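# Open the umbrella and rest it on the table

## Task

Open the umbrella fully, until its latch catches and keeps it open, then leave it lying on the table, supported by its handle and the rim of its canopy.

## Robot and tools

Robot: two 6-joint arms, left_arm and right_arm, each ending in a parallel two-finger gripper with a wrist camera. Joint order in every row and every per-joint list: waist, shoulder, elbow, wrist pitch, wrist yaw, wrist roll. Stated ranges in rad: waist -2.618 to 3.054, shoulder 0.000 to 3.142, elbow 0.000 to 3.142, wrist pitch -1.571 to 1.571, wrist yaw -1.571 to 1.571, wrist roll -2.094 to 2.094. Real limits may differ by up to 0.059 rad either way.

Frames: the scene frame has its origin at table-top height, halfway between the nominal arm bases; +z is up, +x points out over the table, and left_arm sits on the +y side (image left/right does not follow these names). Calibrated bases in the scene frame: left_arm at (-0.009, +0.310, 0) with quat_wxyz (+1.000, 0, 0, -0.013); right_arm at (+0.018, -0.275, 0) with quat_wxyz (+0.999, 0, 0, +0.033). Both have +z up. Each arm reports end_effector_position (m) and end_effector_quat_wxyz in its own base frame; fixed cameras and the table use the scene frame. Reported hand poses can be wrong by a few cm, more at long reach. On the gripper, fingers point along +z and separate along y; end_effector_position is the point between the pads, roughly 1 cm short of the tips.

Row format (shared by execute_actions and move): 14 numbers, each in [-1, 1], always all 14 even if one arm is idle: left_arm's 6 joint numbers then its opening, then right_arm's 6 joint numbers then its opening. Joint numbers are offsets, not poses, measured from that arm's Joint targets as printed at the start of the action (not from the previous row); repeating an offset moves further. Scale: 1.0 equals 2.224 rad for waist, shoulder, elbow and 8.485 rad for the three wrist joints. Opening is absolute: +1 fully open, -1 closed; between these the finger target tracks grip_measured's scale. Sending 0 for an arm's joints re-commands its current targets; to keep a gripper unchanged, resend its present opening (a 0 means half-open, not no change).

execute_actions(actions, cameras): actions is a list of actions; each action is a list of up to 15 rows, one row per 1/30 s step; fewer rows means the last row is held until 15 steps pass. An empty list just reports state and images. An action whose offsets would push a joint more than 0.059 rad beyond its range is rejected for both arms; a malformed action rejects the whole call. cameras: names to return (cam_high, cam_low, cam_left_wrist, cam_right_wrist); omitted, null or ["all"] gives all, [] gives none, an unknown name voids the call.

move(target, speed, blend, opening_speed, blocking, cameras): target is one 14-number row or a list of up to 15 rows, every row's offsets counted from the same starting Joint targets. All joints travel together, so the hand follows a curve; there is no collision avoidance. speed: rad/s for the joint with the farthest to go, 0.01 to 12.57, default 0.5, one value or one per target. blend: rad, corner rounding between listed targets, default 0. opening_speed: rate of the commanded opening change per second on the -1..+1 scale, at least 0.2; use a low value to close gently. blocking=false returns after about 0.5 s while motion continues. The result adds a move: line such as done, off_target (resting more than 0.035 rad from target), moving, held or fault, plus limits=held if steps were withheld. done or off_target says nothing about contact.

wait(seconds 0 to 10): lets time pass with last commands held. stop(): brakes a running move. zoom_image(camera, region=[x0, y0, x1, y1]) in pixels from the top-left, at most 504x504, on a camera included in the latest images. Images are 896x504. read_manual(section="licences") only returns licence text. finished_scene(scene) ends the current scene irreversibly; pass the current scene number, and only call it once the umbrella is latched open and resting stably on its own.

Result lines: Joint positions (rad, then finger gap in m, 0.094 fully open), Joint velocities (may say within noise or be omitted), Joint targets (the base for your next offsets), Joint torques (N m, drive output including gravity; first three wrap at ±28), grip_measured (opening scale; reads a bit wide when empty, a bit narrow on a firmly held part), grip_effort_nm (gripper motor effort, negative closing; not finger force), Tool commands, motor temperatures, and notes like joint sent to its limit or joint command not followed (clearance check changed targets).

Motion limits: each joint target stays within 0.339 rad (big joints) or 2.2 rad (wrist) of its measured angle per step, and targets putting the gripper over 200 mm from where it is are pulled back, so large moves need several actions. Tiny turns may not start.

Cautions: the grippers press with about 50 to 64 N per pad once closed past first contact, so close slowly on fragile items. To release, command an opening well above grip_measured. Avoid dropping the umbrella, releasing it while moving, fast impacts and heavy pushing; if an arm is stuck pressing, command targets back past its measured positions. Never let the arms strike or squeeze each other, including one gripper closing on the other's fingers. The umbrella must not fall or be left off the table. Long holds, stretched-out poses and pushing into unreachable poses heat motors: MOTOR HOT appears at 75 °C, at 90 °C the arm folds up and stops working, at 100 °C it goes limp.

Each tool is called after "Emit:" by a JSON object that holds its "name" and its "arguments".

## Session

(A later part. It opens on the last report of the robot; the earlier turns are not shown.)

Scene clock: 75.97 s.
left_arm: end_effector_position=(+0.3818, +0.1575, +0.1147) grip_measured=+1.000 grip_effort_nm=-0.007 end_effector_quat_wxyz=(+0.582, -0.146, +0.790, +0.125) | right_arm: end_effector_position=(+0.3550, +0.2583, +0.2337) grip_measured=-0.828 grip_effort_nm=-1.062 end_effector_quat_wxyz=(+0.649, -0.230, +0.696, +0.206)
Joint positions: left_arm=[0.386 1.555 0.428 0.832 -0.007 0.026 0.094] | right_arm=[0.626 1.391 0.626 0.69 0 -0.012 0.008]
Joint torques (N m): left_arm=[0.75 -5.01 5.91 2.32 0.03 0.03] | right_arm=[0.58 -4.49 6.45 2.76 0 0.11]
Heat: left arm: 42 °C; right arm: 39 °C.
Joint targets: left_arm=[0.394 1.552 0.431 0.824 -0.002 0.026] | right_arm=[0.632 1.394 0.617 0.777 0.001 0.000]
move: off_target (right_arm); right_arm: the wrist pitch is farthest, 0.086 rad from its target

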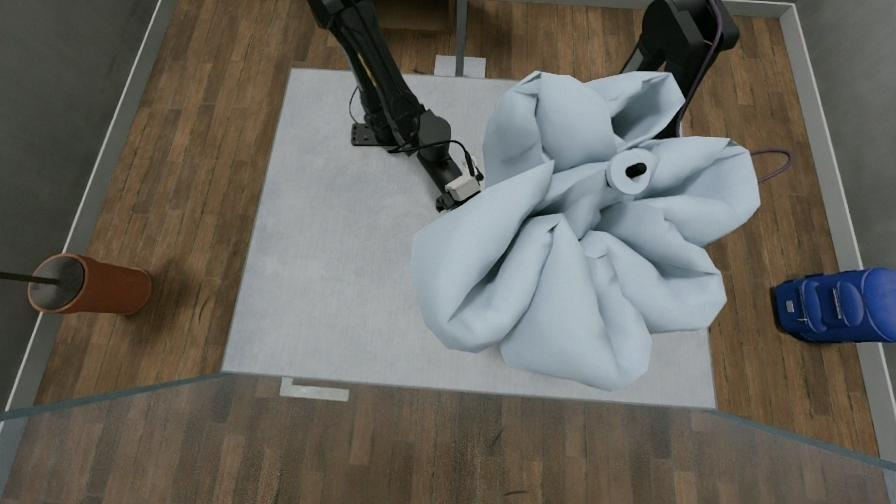

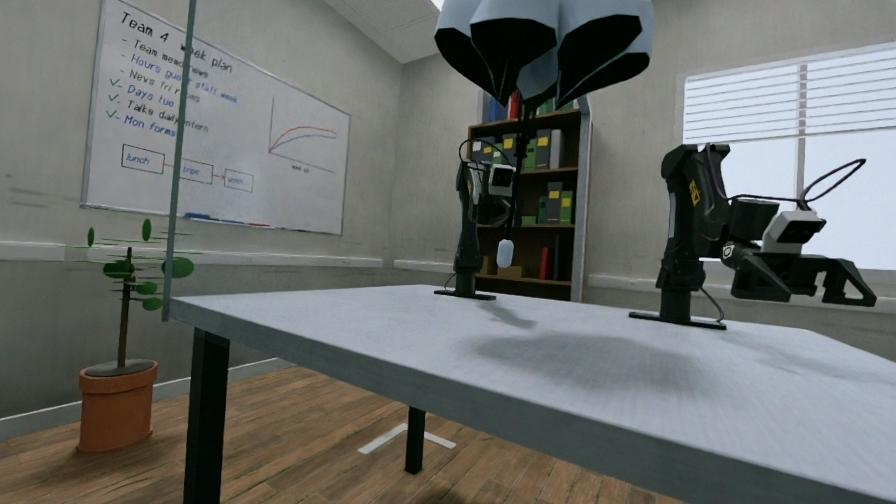

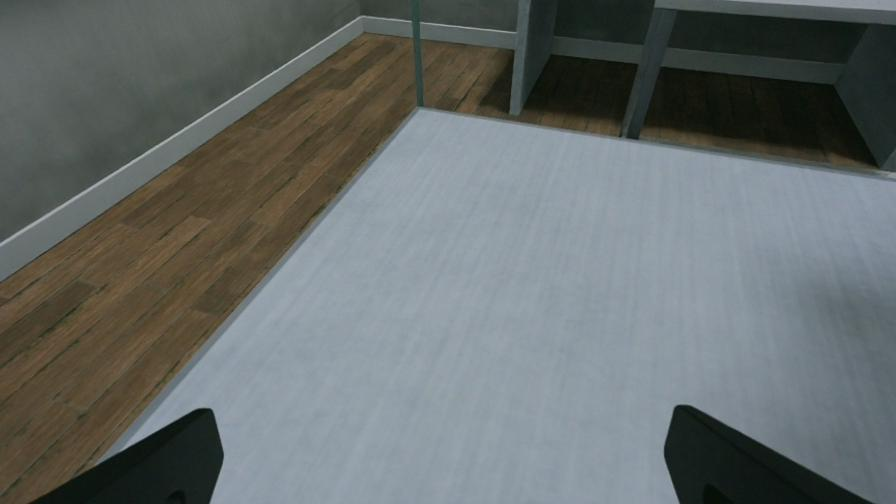

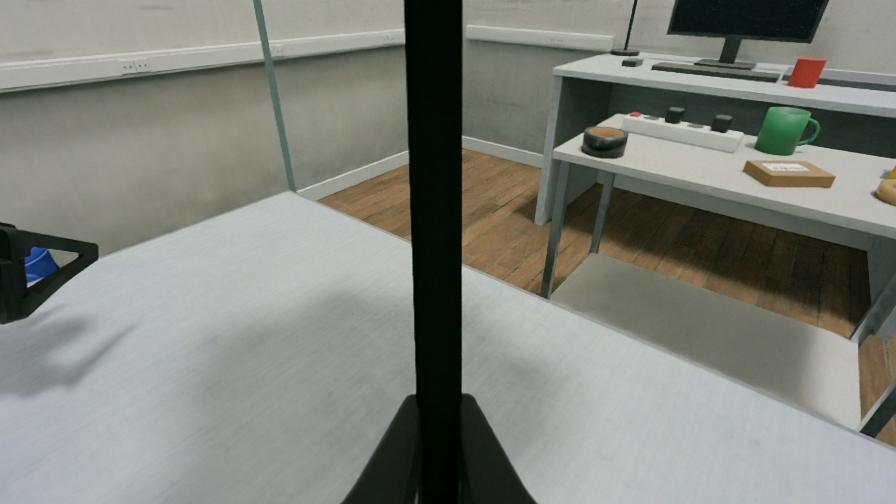

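Emit:
{"name": "move", "arguments": {"target": [[0,-0.2855,0.1376,-0.0759,0,-0.003,1,0,0,0,0,0,0,-1],[-0.468,-0.2855,0.1376,-0.0759,0,-0.003,1,0,0,0,0,0,0,-1]], "speed": 1.0}}

Scene clock: 83.97 s.
left_arm: end_effector_position=(+0.2885, -0.2148, +0.3421) grip_measured=+1.000 grip_effort_nm=-0.022 end_effector_quat_wxyz=(+0.674, +0.225, +0.668, -0.222) | right_arm: end_effector_position=(+0.3550, +0.2583, +0.2339) grip_measured=-0.828 grip_effort_nm=-1.057 end_effector_quat_wxyz=(+0.649, -0.230, +0.696, +0.206)
Joint positions: left_arm=[-0.642 0.915 0.724 0.199 0.002 0.006 0.094] | right_arm=[0.626 1.391 0.626 0.691 0 -0.011 0.008]
Joint torques (N m): left_arm=[-0.44 -1.57 8.95 2.23 -0.04 -0.01] | right_arm=[0.59 -4.51 6.49 2.77 0.02 0.13]
Motor temperatures (°C): left_arm=[34 36 41 42 32 32 30] | right_arm=[35 37 36 43 33 34 35]
Heat: left arm: 42 °C; right arm: 43 °C.
Joint targets: left_arm=[-0.647 0.917 0.737 0.180 -0.001 0.001] | right_arm=[0.632 1.394 0.617 0.776 0.001 0.000]
move: off_target (right_arm); right_arm: the wrist pitch is farthest, 0.086 rad from its target

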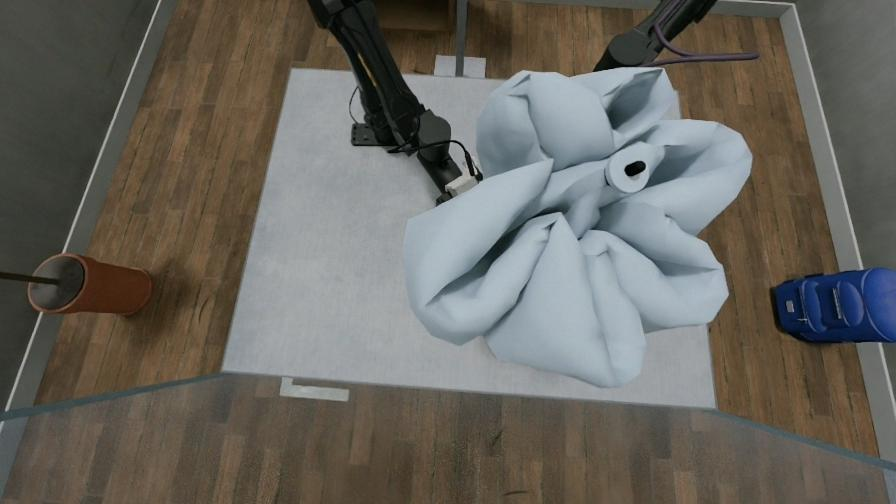

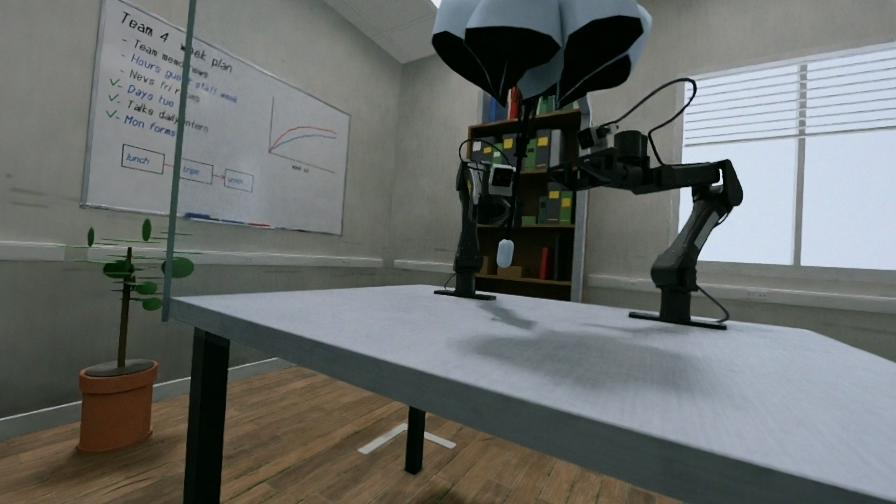

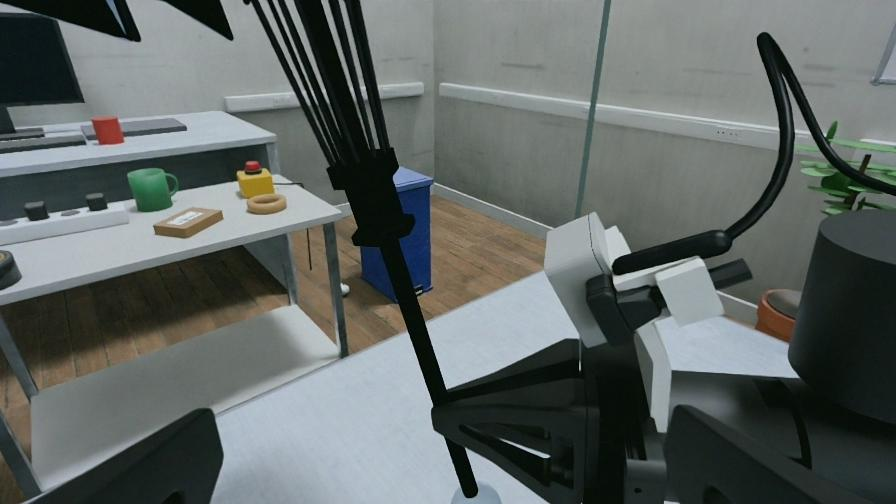

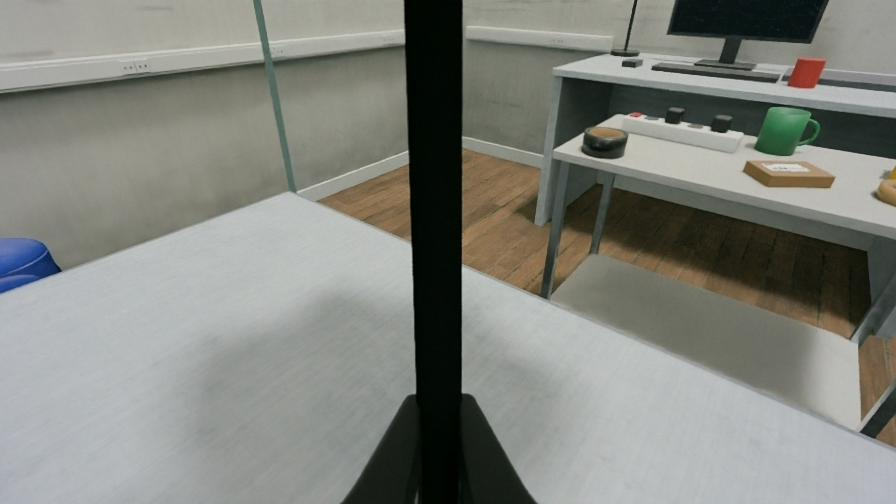

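Emit:
{"name": "move", "arguments": {"target": [0,0,0,0,0,0,1,0,0,0,0.0236,0,0,-1], "speed": 0.4, "cameras": ["cam_left_wrist","cam_low"]}}

Scene clock: 88.77 s.
left_arm: end_effector_position=(+0.2885, -0.2148, +0.3421) grip_measured=+1.000 grip_effort_nm=-0.012 end_effector_quat_wxyz=(+0.674, +0.225, +0.668, -0.222) | right_arm: end_effector_position=(+0.3538, +0.2574, +0.2857) grip_measured=-0.828 grip_effort_nm=-1.067 end_effector_quat_wxyz=(+0.718, -0.206, +0.624, +0.228)
Joint positions: left_arm=[-0.642 0.915 0.724 0.199 0.002 0.006 0.094] | right_arm=[0.626 1.391 0.626 0.9 0 -0.011 0.008]
Joint torques (N m): left_arm=[-0.44 -1.55 8.95 2.22 -0.05 -0.01] | right_arm=[0.55 -4.41 6.41 2.62 0.01 0.13]
Heat: left arm: 42 °C; right arm: 45 °C.
Joint targets: left_arm=[-0.647 0.917 0.737 0.180 -0.001 0.001] | right_arm=[0.632 1.394 0.617 0.977 0.001 0.000]
move: off_target (right_arm); right_arm: the wrist pitch is farthest, 0.076 rad from its target
Images, in order (width x height): cam_low 896x504, cam_left_wrist 896x504.

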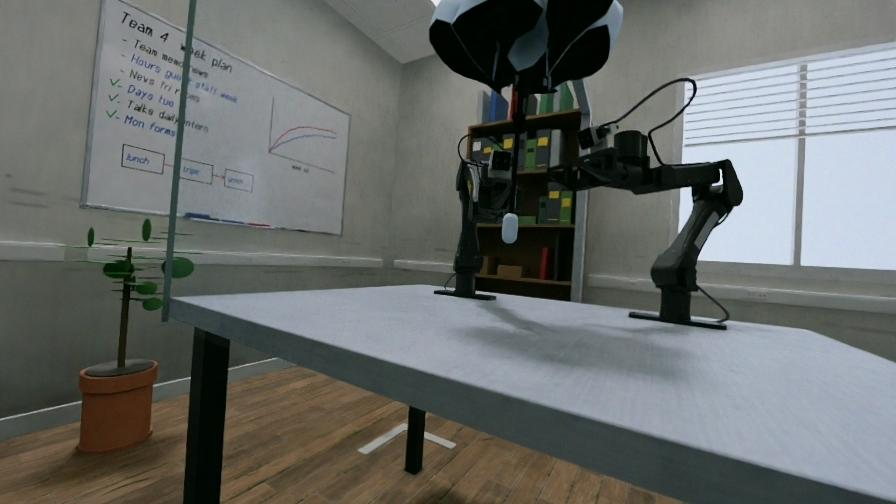

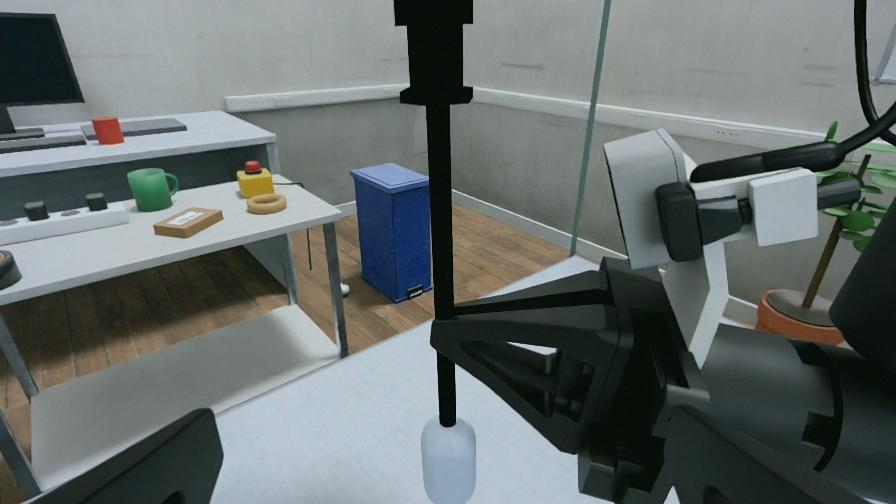

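Emit:
{"name": "move", "arguments": {"target": [[0,0,0,0,0,0,-0.36,0,0,0,0,0,0,-1],[-0.006,0.325,0.0544,0.124,0,0,-0.36,0,0,0,0,0,0,-1]], "speed": 0.5, "cameras": ["cam_left_wrist","cam_low","cam_right_wrist"]}}

Scene clock: 99.73 s.
left_arm: end_effector_position=(+0.3777, -0.2877, +0.3529) grip_measured=-0.359 grip_effort_nm=-0.076 end_effector_quat_wxyz=(+0.798, +0.175, +0.510, -0.268) | right_arm: end_effector_position=(+0.3537, +0.2573, +0.2860) grip_measured=-0.828 grip_effort_nm=-1.062 end_effector_quat_wxyz=(+0.718, -0.206, +0.624, +0.228)
Joint positions: left_arm=[-0.653 1.627 0.829 1.229 0.002 0.006 0.03] | right_arm=[0.626 1.391 0.626 0.901 0 -0.011 0.008]
Joint torques (N m): left_arm=[-0.64 -5.33 9.07 2.12 -0.04 -0.02] | right_arm=[0.55 -4.44 6.39 2.6 0 0.13]
Heat: left arm: 43 °C; right arm: 45 °C.
Joint targets: left_arm=[-0.660 1.640 0.858 1.232 -0.001 0.001] | right_arm=[0.632 1.394 0.617 0.977 0.001 0.000]
move: off_target (right_arm); right_arm: the wrist pitch is farthest, 0.076 rad from its target
Images, in order (width x height): cam_low 896x504, cam_left_wrist 896x504, cam_right_wrist 896x504.

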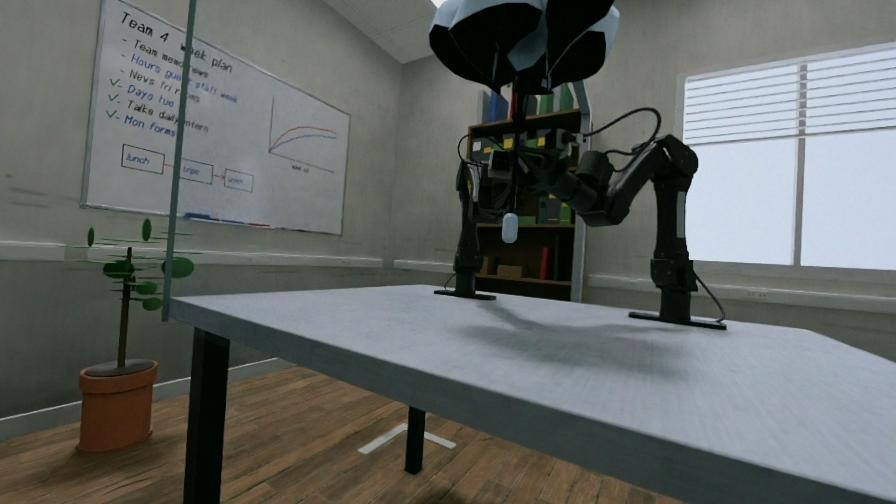

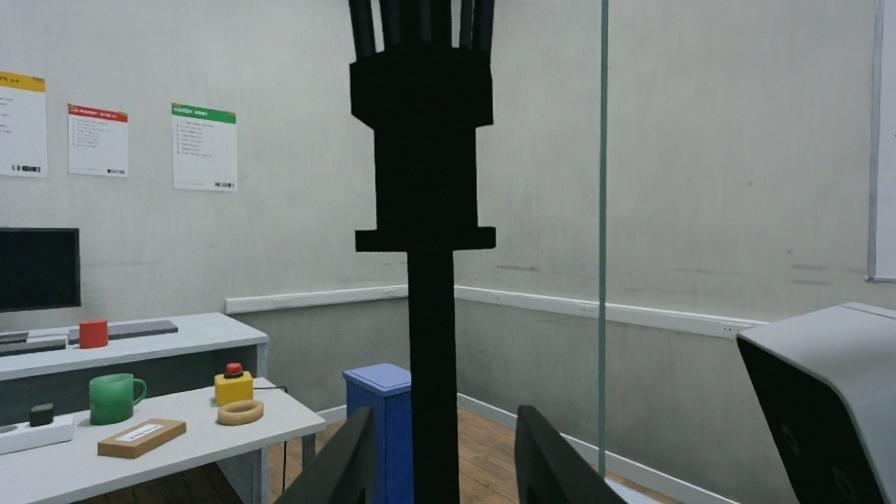

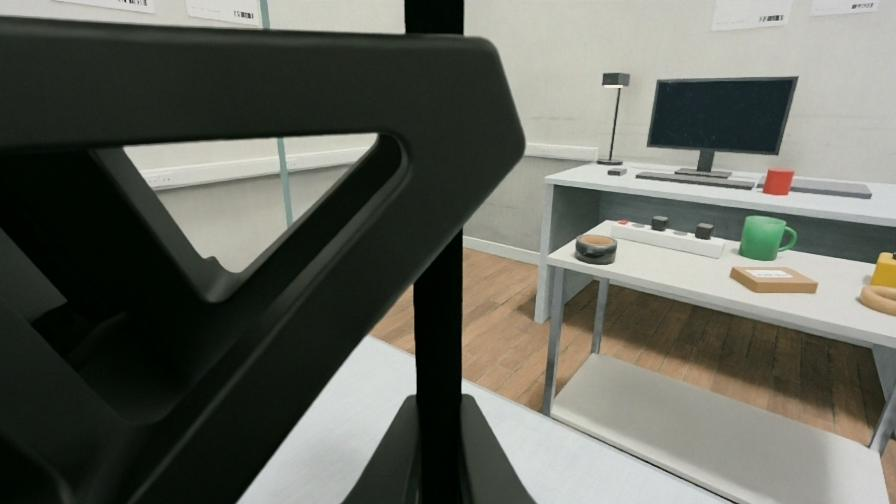

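Emit:
{"name": "move", "arguments": {"target": [[0,0,0,0,0,0,-0.75,0,0,0,0,0,0,-1],[0,-0.0328,0.045,-0.0204,0,0,-0.75,0,0,0,0,0,0,-1],[0,-0.0589,0.1304,-0.0496,0,0,-0.75,0,0,0,0,0,0,-1]], "speed": 0.25, "blend": 0.02}}

Scene clock: 107.00 s.
left_arm: end_effector_position=(+0.3920, -0.3005, +0.4177) grip_measured=-0.749 grip_effort_nm=-0.081 end_effector_quat_wxyz=(+0.776, +0.187, +0.542, -0.262) | right_arm: end_effector_position=(+0.3525, +0.2545, +0.3018) grip_measured=-0.828 grip_effort_nm=-1.072 end_effector_quat_wxyz=(+0.737, -0.191, +0.603, +0.238)
Joint positions: left_arm=[-0.656 1.544 1.105 0.788 0.001 0.005 0.012] | right_arm=[0.626 1.391 0.626 0.966 0.008 0.004 0.008]
Joint torques (N m): left_arm=[-0.39 -9.03 11.18 2.43 -0.05 -0.01] | right_arm=[0.57 -4.42 6.37 1.96 -0.1 -0.02]
Heat: left arm: 43 °C; right arm: 45 °C.
Joint targets: left_arm=[-0.660 1.509 1.148 0.811 -0.001 0.000] | right_arm=[0.632 1.394 0.617 0.977 0.001 0.000]
move: off_target (left_arm); blend cut to 0 rad at target 1; left_arm: the elbow is farthest, 0.043 rad from its target

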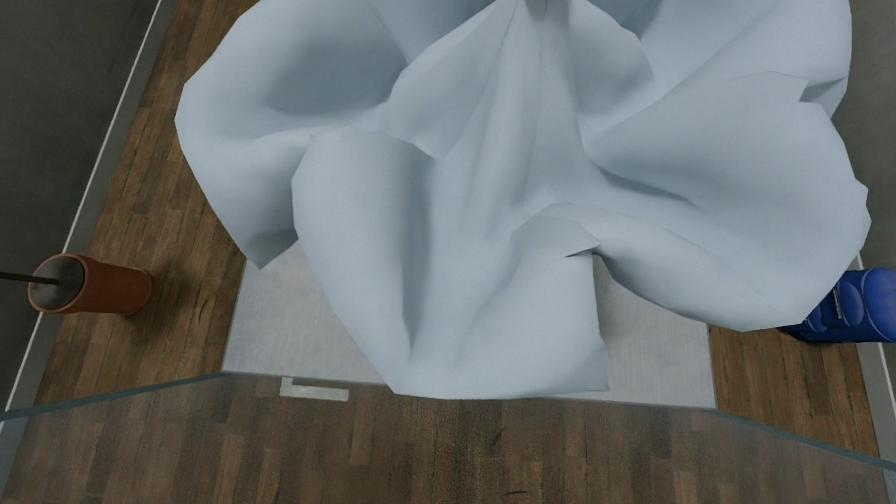

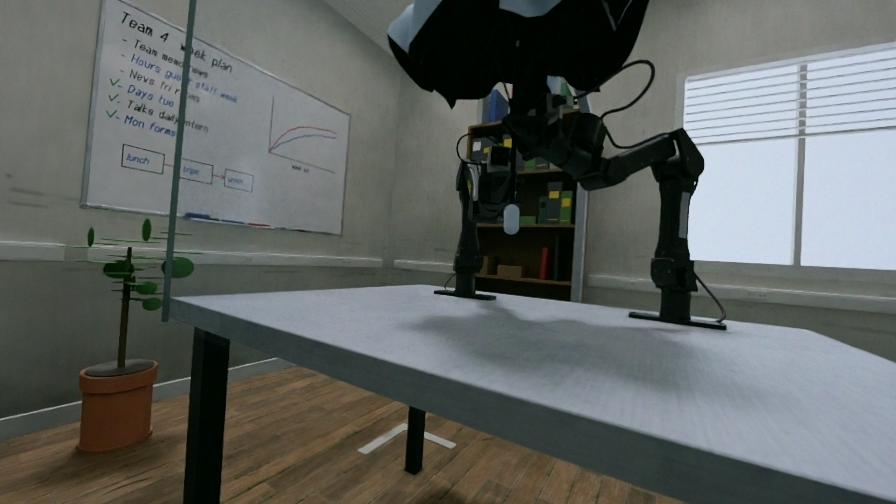

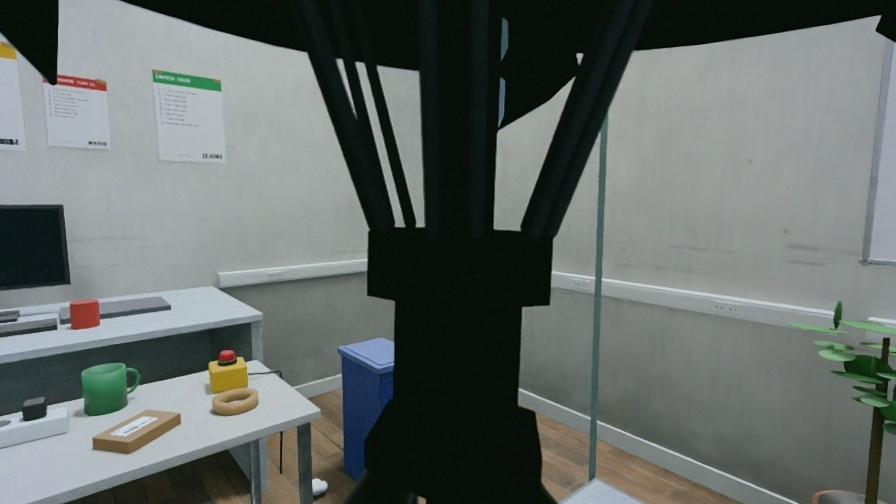

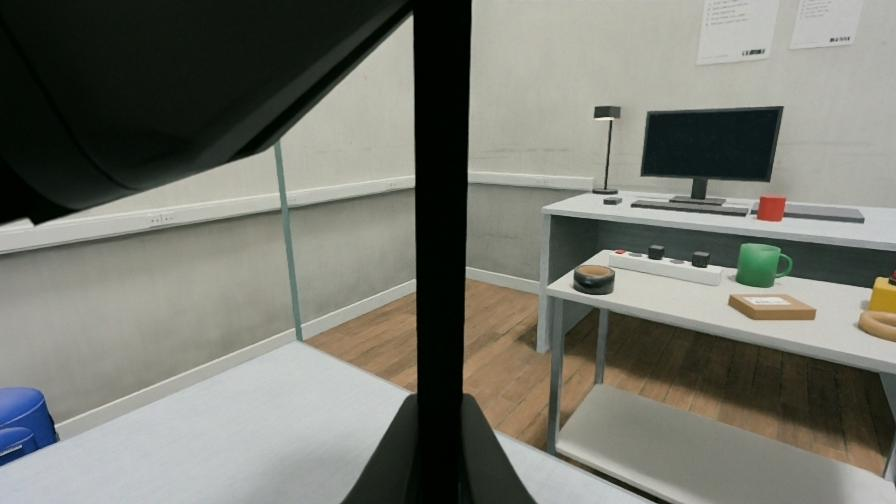

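Emit:
{"name": "move", "arguments": {"target": [[0,0,0.107,-0.028,0,0,-0.75,0,0,0,0,0,0,-1],[0,0.0247,0.2415,-0.0568,0,0,-0.75,0,0,0,0,0,0,-1]], "speed": 0.25, "blend": 0.02}}

Scene clock: 111.33 s.
left_arm: end_effector_position=(+0.3932, -0.3205, +0.4993) grip_measured=-0.749 grip_effort_nm=-0.076 end_effector_quat_wxyz=(+0.728, +0.227, +0.590, -0.266) | right_arm: end_effector_position=(+0.3485, +0.2496, +0.3256) grip_measured=-0.828 grip_effort_nm=-1.062 end_effector_quat_wxyz=(+0.764, -0.168, +0.569, +0.254)
Joint positions: left_arm=[-0.669 1.573 1.601 0.174 0.047 0.007 0.012] | right_arm=[0.626 1.391 0.626 1.065 0.018 0.029 0.008]
Joint torques (N m): left_arm=[0.83 -7.23 14.6 3.98 -0.51 -0.04] | right_arm=[0.58 -4.36 6.31 0.98 -0.2 -0.28]
Heat: left arm: 45 °C; right arm: 45 °C.
Joint targets: left_arm=[-0.660 1.564 1.685 0.329 -0.002 0.000] | right_arm=[0.632 1.394 0.617 0.977 0.001 0.000]
move: off_target (left_arm, right_arm); left_arm: the wrist pitch is farthest, 0.155 rad from its target; right_arm: the wrist pitch is farthest, 0.088 rad from its target

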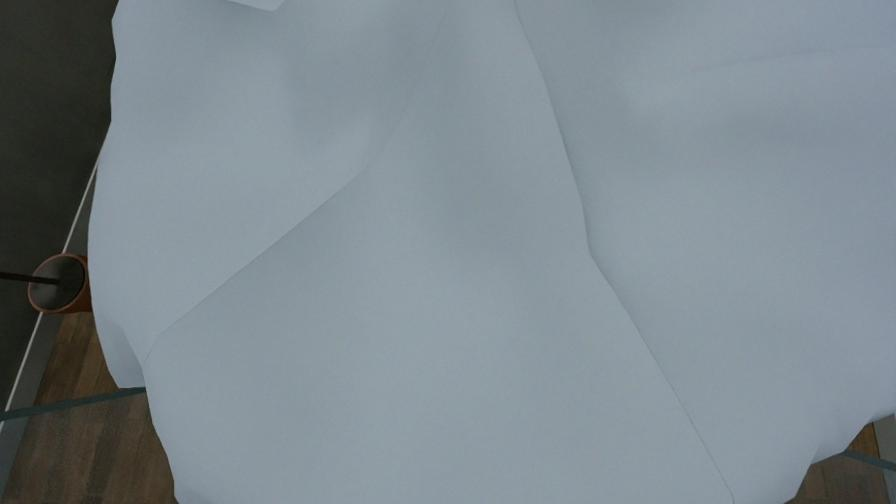

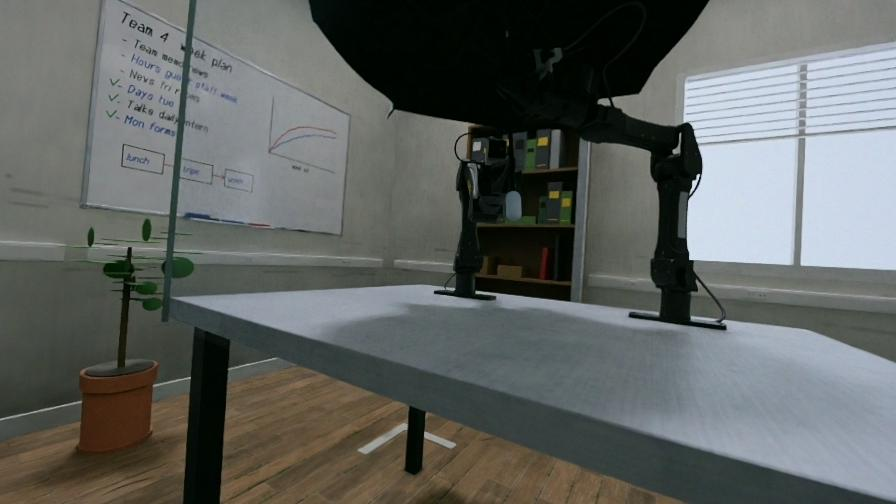

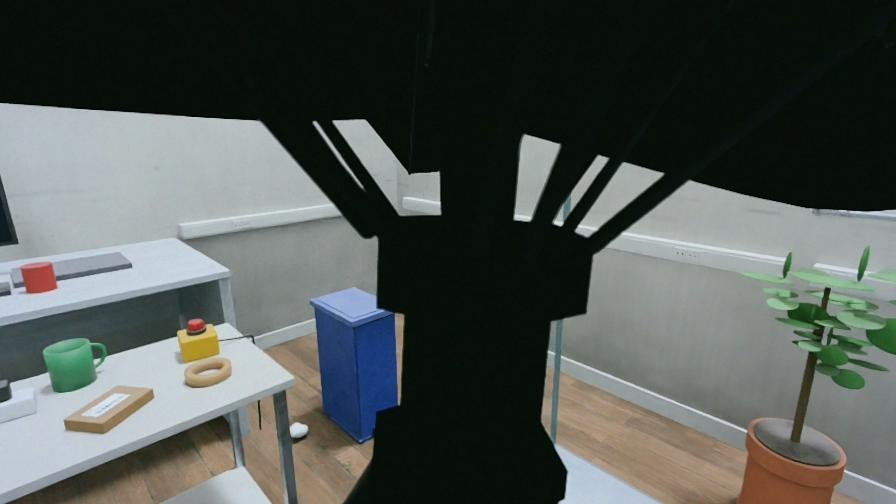

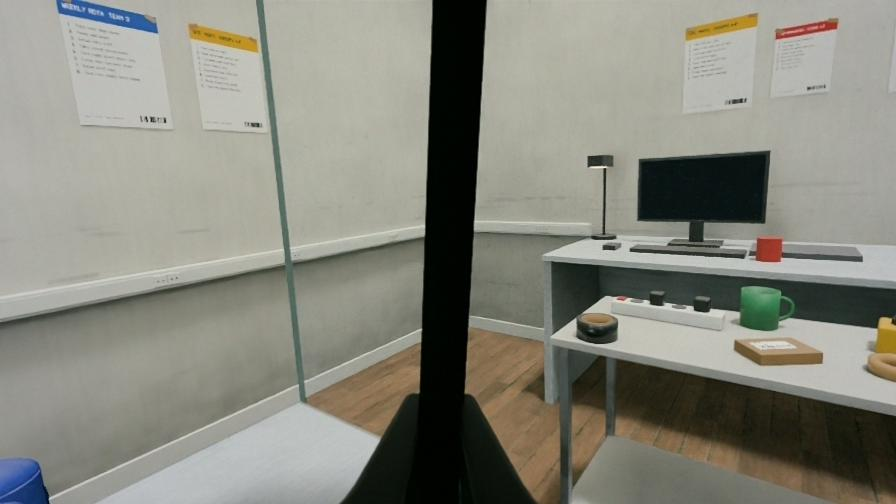

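Emit:
{"name": "move", "arguments": {"target": [0,-0.005,0.045,0.02,0,0,-0.75,0,0,0,-0.03,0,0,-1], "speed": 0.25}}

Scene clock: 115.17 s.
left_arm: end_effector_position=(+0.3812, -0.3208, +0.5388) grip_measured=-0.749 grip_effort_nm=-0.081 end_effector_quat_wxyz=(+0.755, +0.227, +0.547, -0.282) | right_arm: end_effector_position=(+0.3454, +0.2518, +0.3327) grip_measured=-0.828 grip_effort_nm=-1.067 end_effector_quat_wxyz=(+0.758, -0.176, +0.573, +0.258)
Joint positions: left_arm=[-0.677 1.581 1.67 0.216 0.07 0.014 0.012] | right_arm=[0.628 1.357 0.647 0.995 0 0.03 0.008]
Joint torques (N m): left_arm=[1.44 -8.59 17.01 5.26 -0.73 -0.11] | right_arm=[0.44 -1.66 4.72 -0.69 0 -0.28]
Motor temperatures (°C): left_arm=[34 37 44 48 32 32 30] | right_arm=[35 36 36 43 33 34 36]
Heat: left arm: 48 °C; right arm: 43 °C.
Joint targets: left_arm=[-0.660 1.553 1.785 0.499 -0.001 0.000] | right_arm=[0.632 1.394 0.617 0.722 0.001 0.000]
move: off_target (left_arm, right_arm); left_arm: the wrist pitch is farthest, 0.283 rad from its target; right_arm: the wrist pitch is farthest, 0.273 rad from its target

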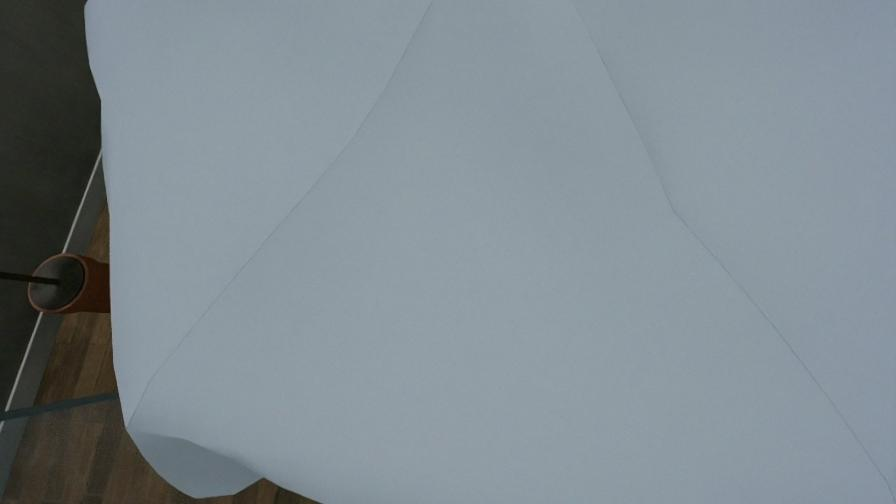

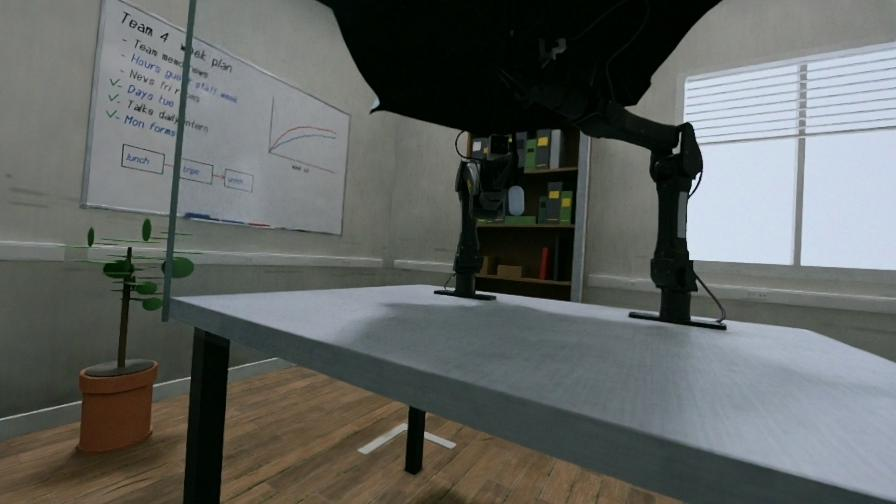

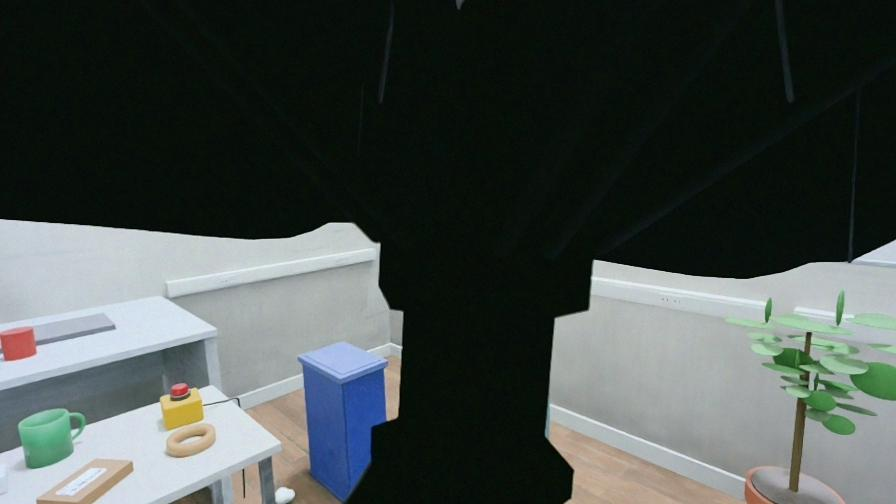

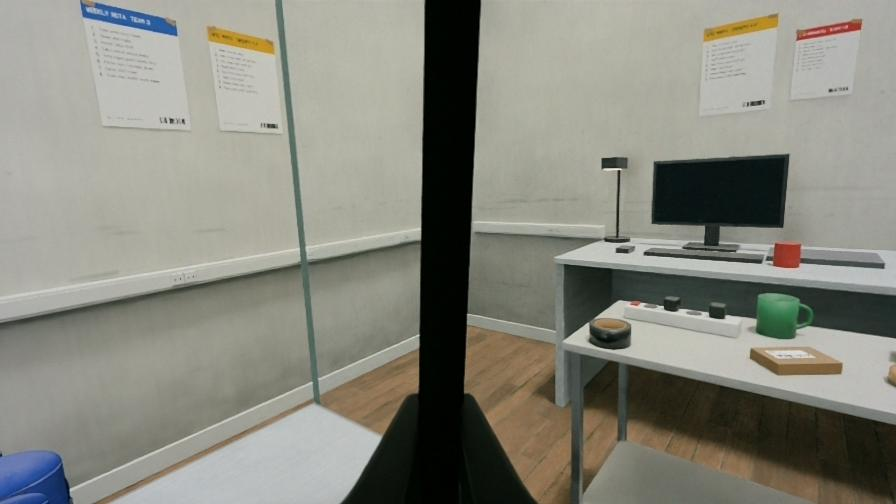

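Emit:
{"name": "move", "arguments": {"target": [0,0,0.05,0.013,0,0,-0.75,0,0,-0.04,-0.012,0,0,-1], "speed": 0.2}}

Scene clock: 117.57 s.
left_arm: end_effector_position=(+0.3728, -0.3266, +0.5594) grip_measured=-0.749 grip_effort_nm=-0.081 end_effector_quat_wxyz=(+0.764, +0.240, +0.523, -0.294) | right_arm: end_effector_position=(+0.3370, +0.2477, +0.3340) grip_measured=-0.828 grip_effort_nm=-1.062 end_effector_quat_wxyz=(+0.762, -0.177, +0.565, +0.262)
Joint positions: left_arm=[-0.683 1.6 1.736 0.212 0.108 0.024 0.012] | right_arm=[0.629 1.327 0.614 1.015 -0.005 0.03 0.008]
Joint torques (N m): left_arm=[1.88 -10.06 20.15 6.26 -1.06 -0.21] | right_arm=[0.35 0.9 0.05 -1.87 0.07 -0.28]
Motor temperatures (°C): left_arm=[34 37 45 53 32 32 30] | right_arm=[35 36 36 43 33 34 36]
Heat: left arm: 53 °C; right arm: 43 °C.
Joint targets: left_arm=[-0.661 1.555 1.890 0.592 0.003 0.002] | right_arm=[0.632 1.393 0.528 0.620 0.001 0.000]
move: off_target (left_arm, right_arm); left_arm: the wrist pitch is farthest, 0.397 rad from its target; right_arm: the wrist pitch is farthest, 0.395 rad from its target

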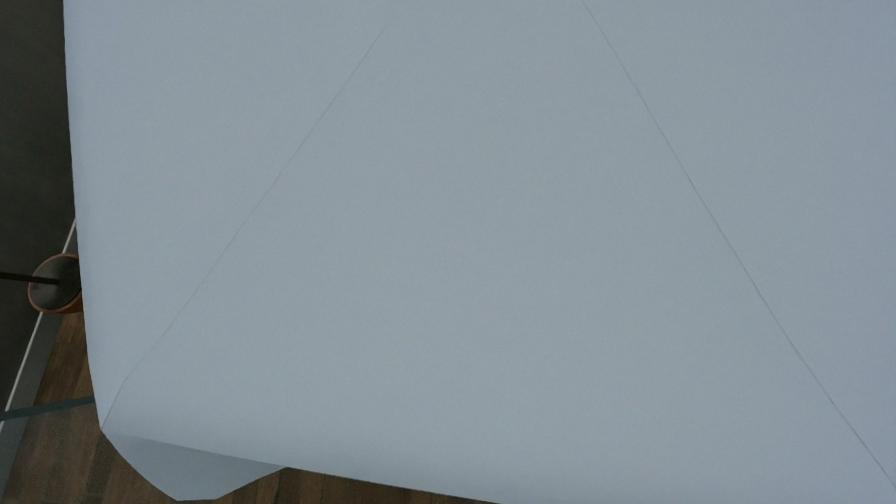

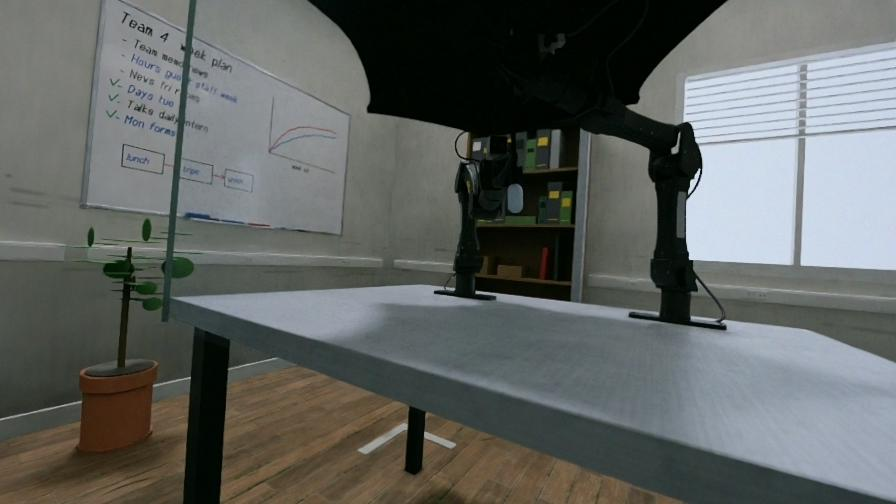

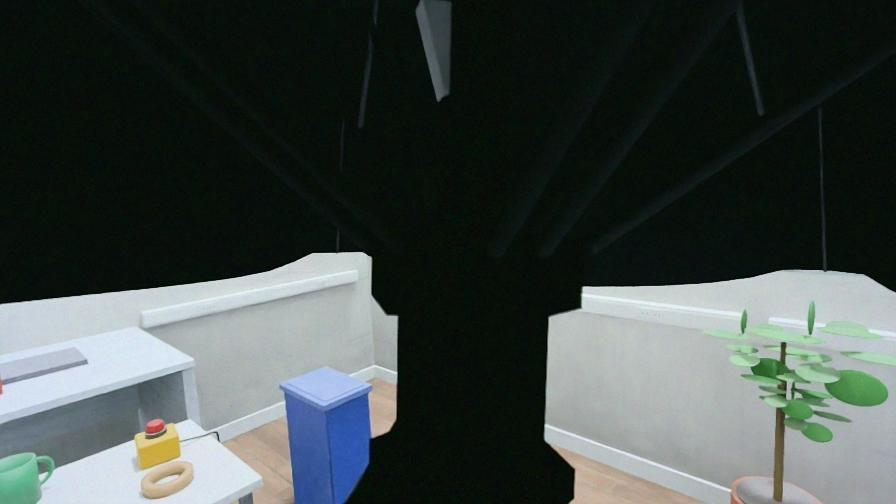

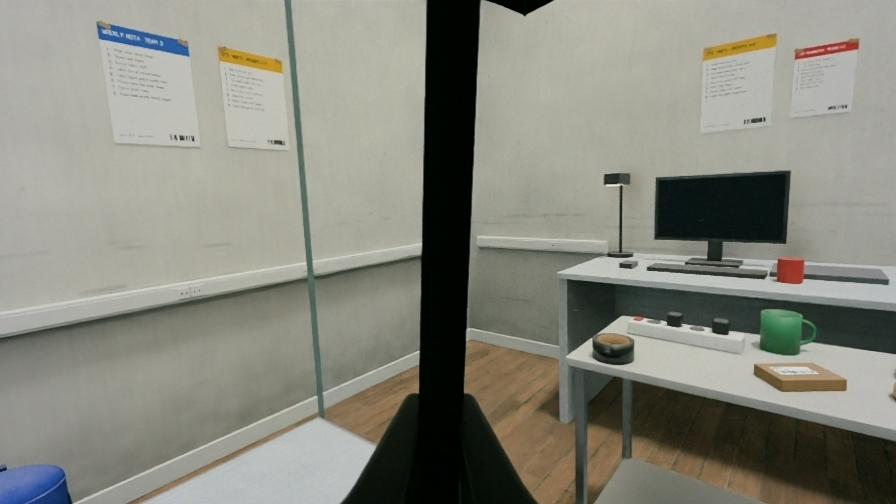

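Emit:
{"name": "move", "arguments": {"target": [0,0.045,-0.0764,0.0837,0,0,-0.75,0,0,0,0,0,0,-1], "speed": 0.3, "cameras": ["cam_left_wrist","cam_low"]}}

Scene clock: 123.07 s.
left_arm: end_effector_position=(+0.3637, -0.3205, +0.5926) grip_measured=-0.749 grip_effort_nm=-0.076 end_effector_quat_wxyz=(+0.860, +0.180, +0.348, -0.325) | right_arm: end_effector_position=(+0.3378, +0.2382, +0.3465) grip_measured=-0.828 grip_effort_nm=-1.062 end_effector_quat_wxyz=(+0.784, -0.170, +0.547, +0.239)
Joint positions: left_arm=[-0.683 1.714 1.634 0.851 0.113 0.007 0.012] | right_arm=[0.623 1.32 0.614 1.057 0.025 -0.014 0.008]
Joint torques (N m): left_arm=[1.89 -11.99 14.3 6.4 -1.15 -0.02] | right_arm=[0.94 1.59 0.05 -2.33 -0.3 0.17]
Motor temperatures (°C): left_arm=[34 38 48 67 32 32 30] | right_arm=[35 36 36 43 33 34 36]
Heat: left arm: 67 °C; right arm: 43 °C.
Joint targets: left_arm=[-0.662 1.655 1.720 1.302 0.003 0.001] | right_arm=[0.632 1.394 0.528 0.620 0.001 0.000]
move: off_target (left_arm, right_arm); left_arm: the wrist pitch is farthest, 0.452 rad from its target; right_arm: the wrist pitch is farthest, 0.437 rad from its target
Images, in order (width x height): cam_low 896x504, cam_left_wrist 896x504.

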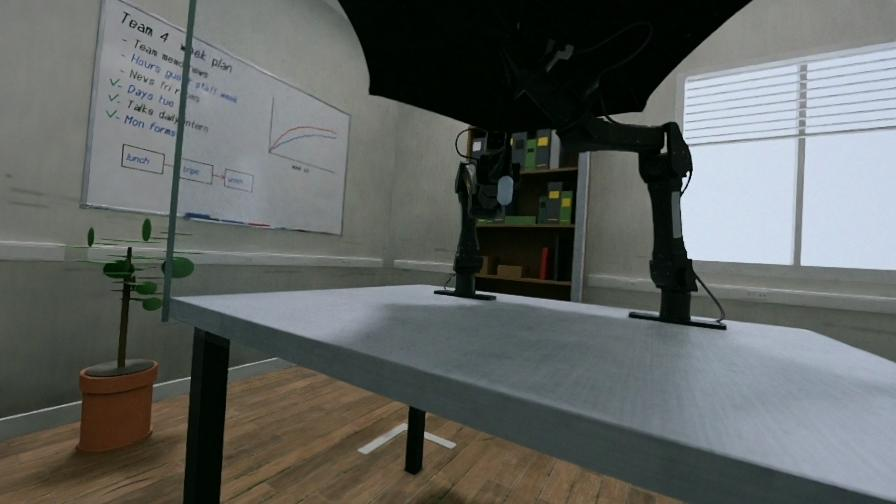

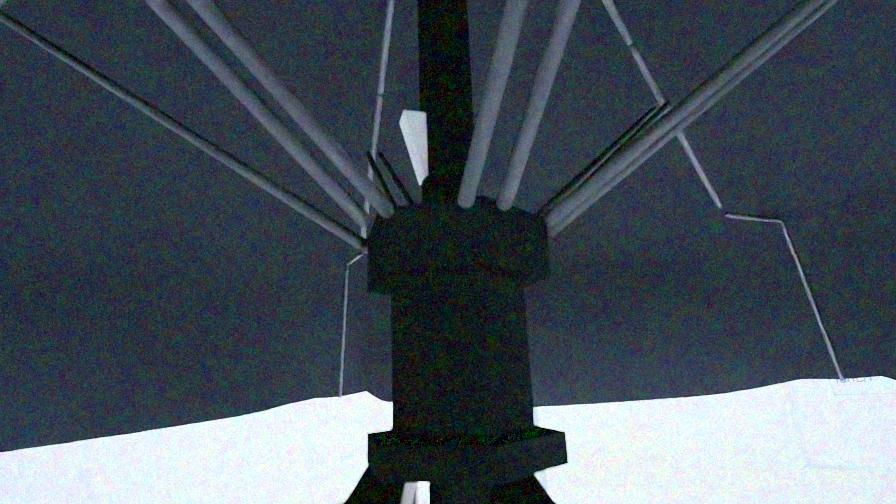

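Emit:
{"name": "move", "arguments": {"target": [0,-0.01,0.09,0.005,0,0,-0.75,0,0,-0.05,-0.012,0,0,-1], "speed": 0.4, "cameras": ["cam_left_wrist","cam_low"]}}

Scene clock: 126.23 s.
left_arm: end_effector_position=(+0.3588, -0.3314, +0.5920) grip_measured=-0.749 grip_effort_nm=-0.081 end_effector_quat_wxyz=(+0.845, +0.199, +0.355, -0.347) | right_arm: end_effector_position=(+0.3309, +0.2306, +0.3447) grip_measured=-0.829 grip_effort_nm=-1.062 end_effector_quat_wxyz=(+0.792, -0.164, +0.538, +0.238)
Joint positions: left_arm=[-0.691 1.715 1.656 0.803 0.156 -0.021 0.012] | right_arm=[0.619 1.303 0.567 1.113 0.03 -0.015 0.008]
Joint torques (N m): left_arm=[1.73 -11.58 21.49 5.42 -1.06 0.21] | right_arm=[1.03 1.74 -3.28 -2.74 -0.29 0.13]
Motor temperatures (°C): left_arm=[34 38 49 70 32 32 30] | right_arm=[35 36 35 44 33 34 36]
Heat: left arm: 70 °C; right arm: 44 °C.
Joint targets: left_arm=[-0.672 1.662 1.828 1.156 0.056 -0.006] | right_arm=[0.630 1.376 0.446 0.635 0.006 -0.003]
move: off_target (left_arm, right_arm); left_arm: the wrist pitch is farthest, 0.541 rad from its target; right_arm: the wrist pitch is farthest, 0.595 rad from its target
Images, in order (width x height): cam_low 896x504, cam_left_wrist 896x504.

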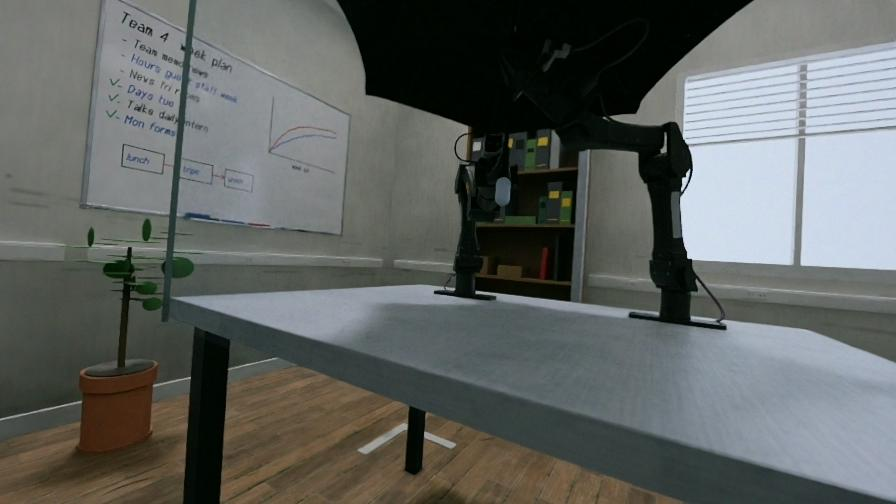

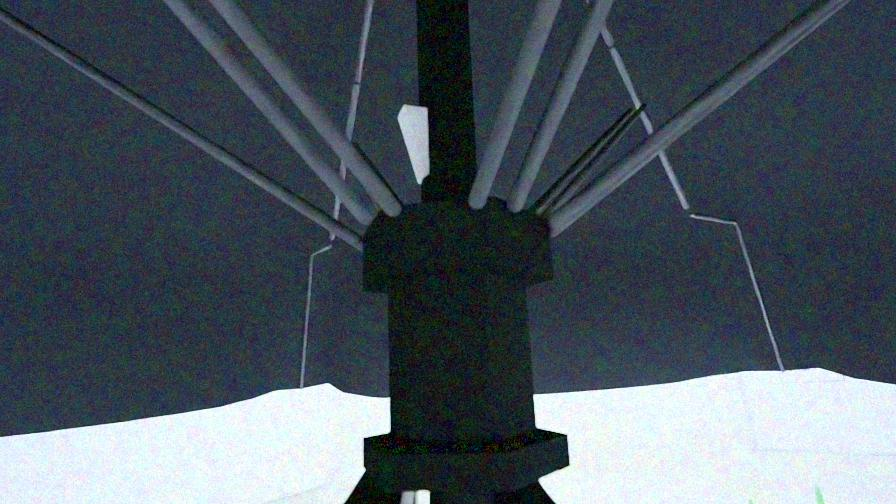

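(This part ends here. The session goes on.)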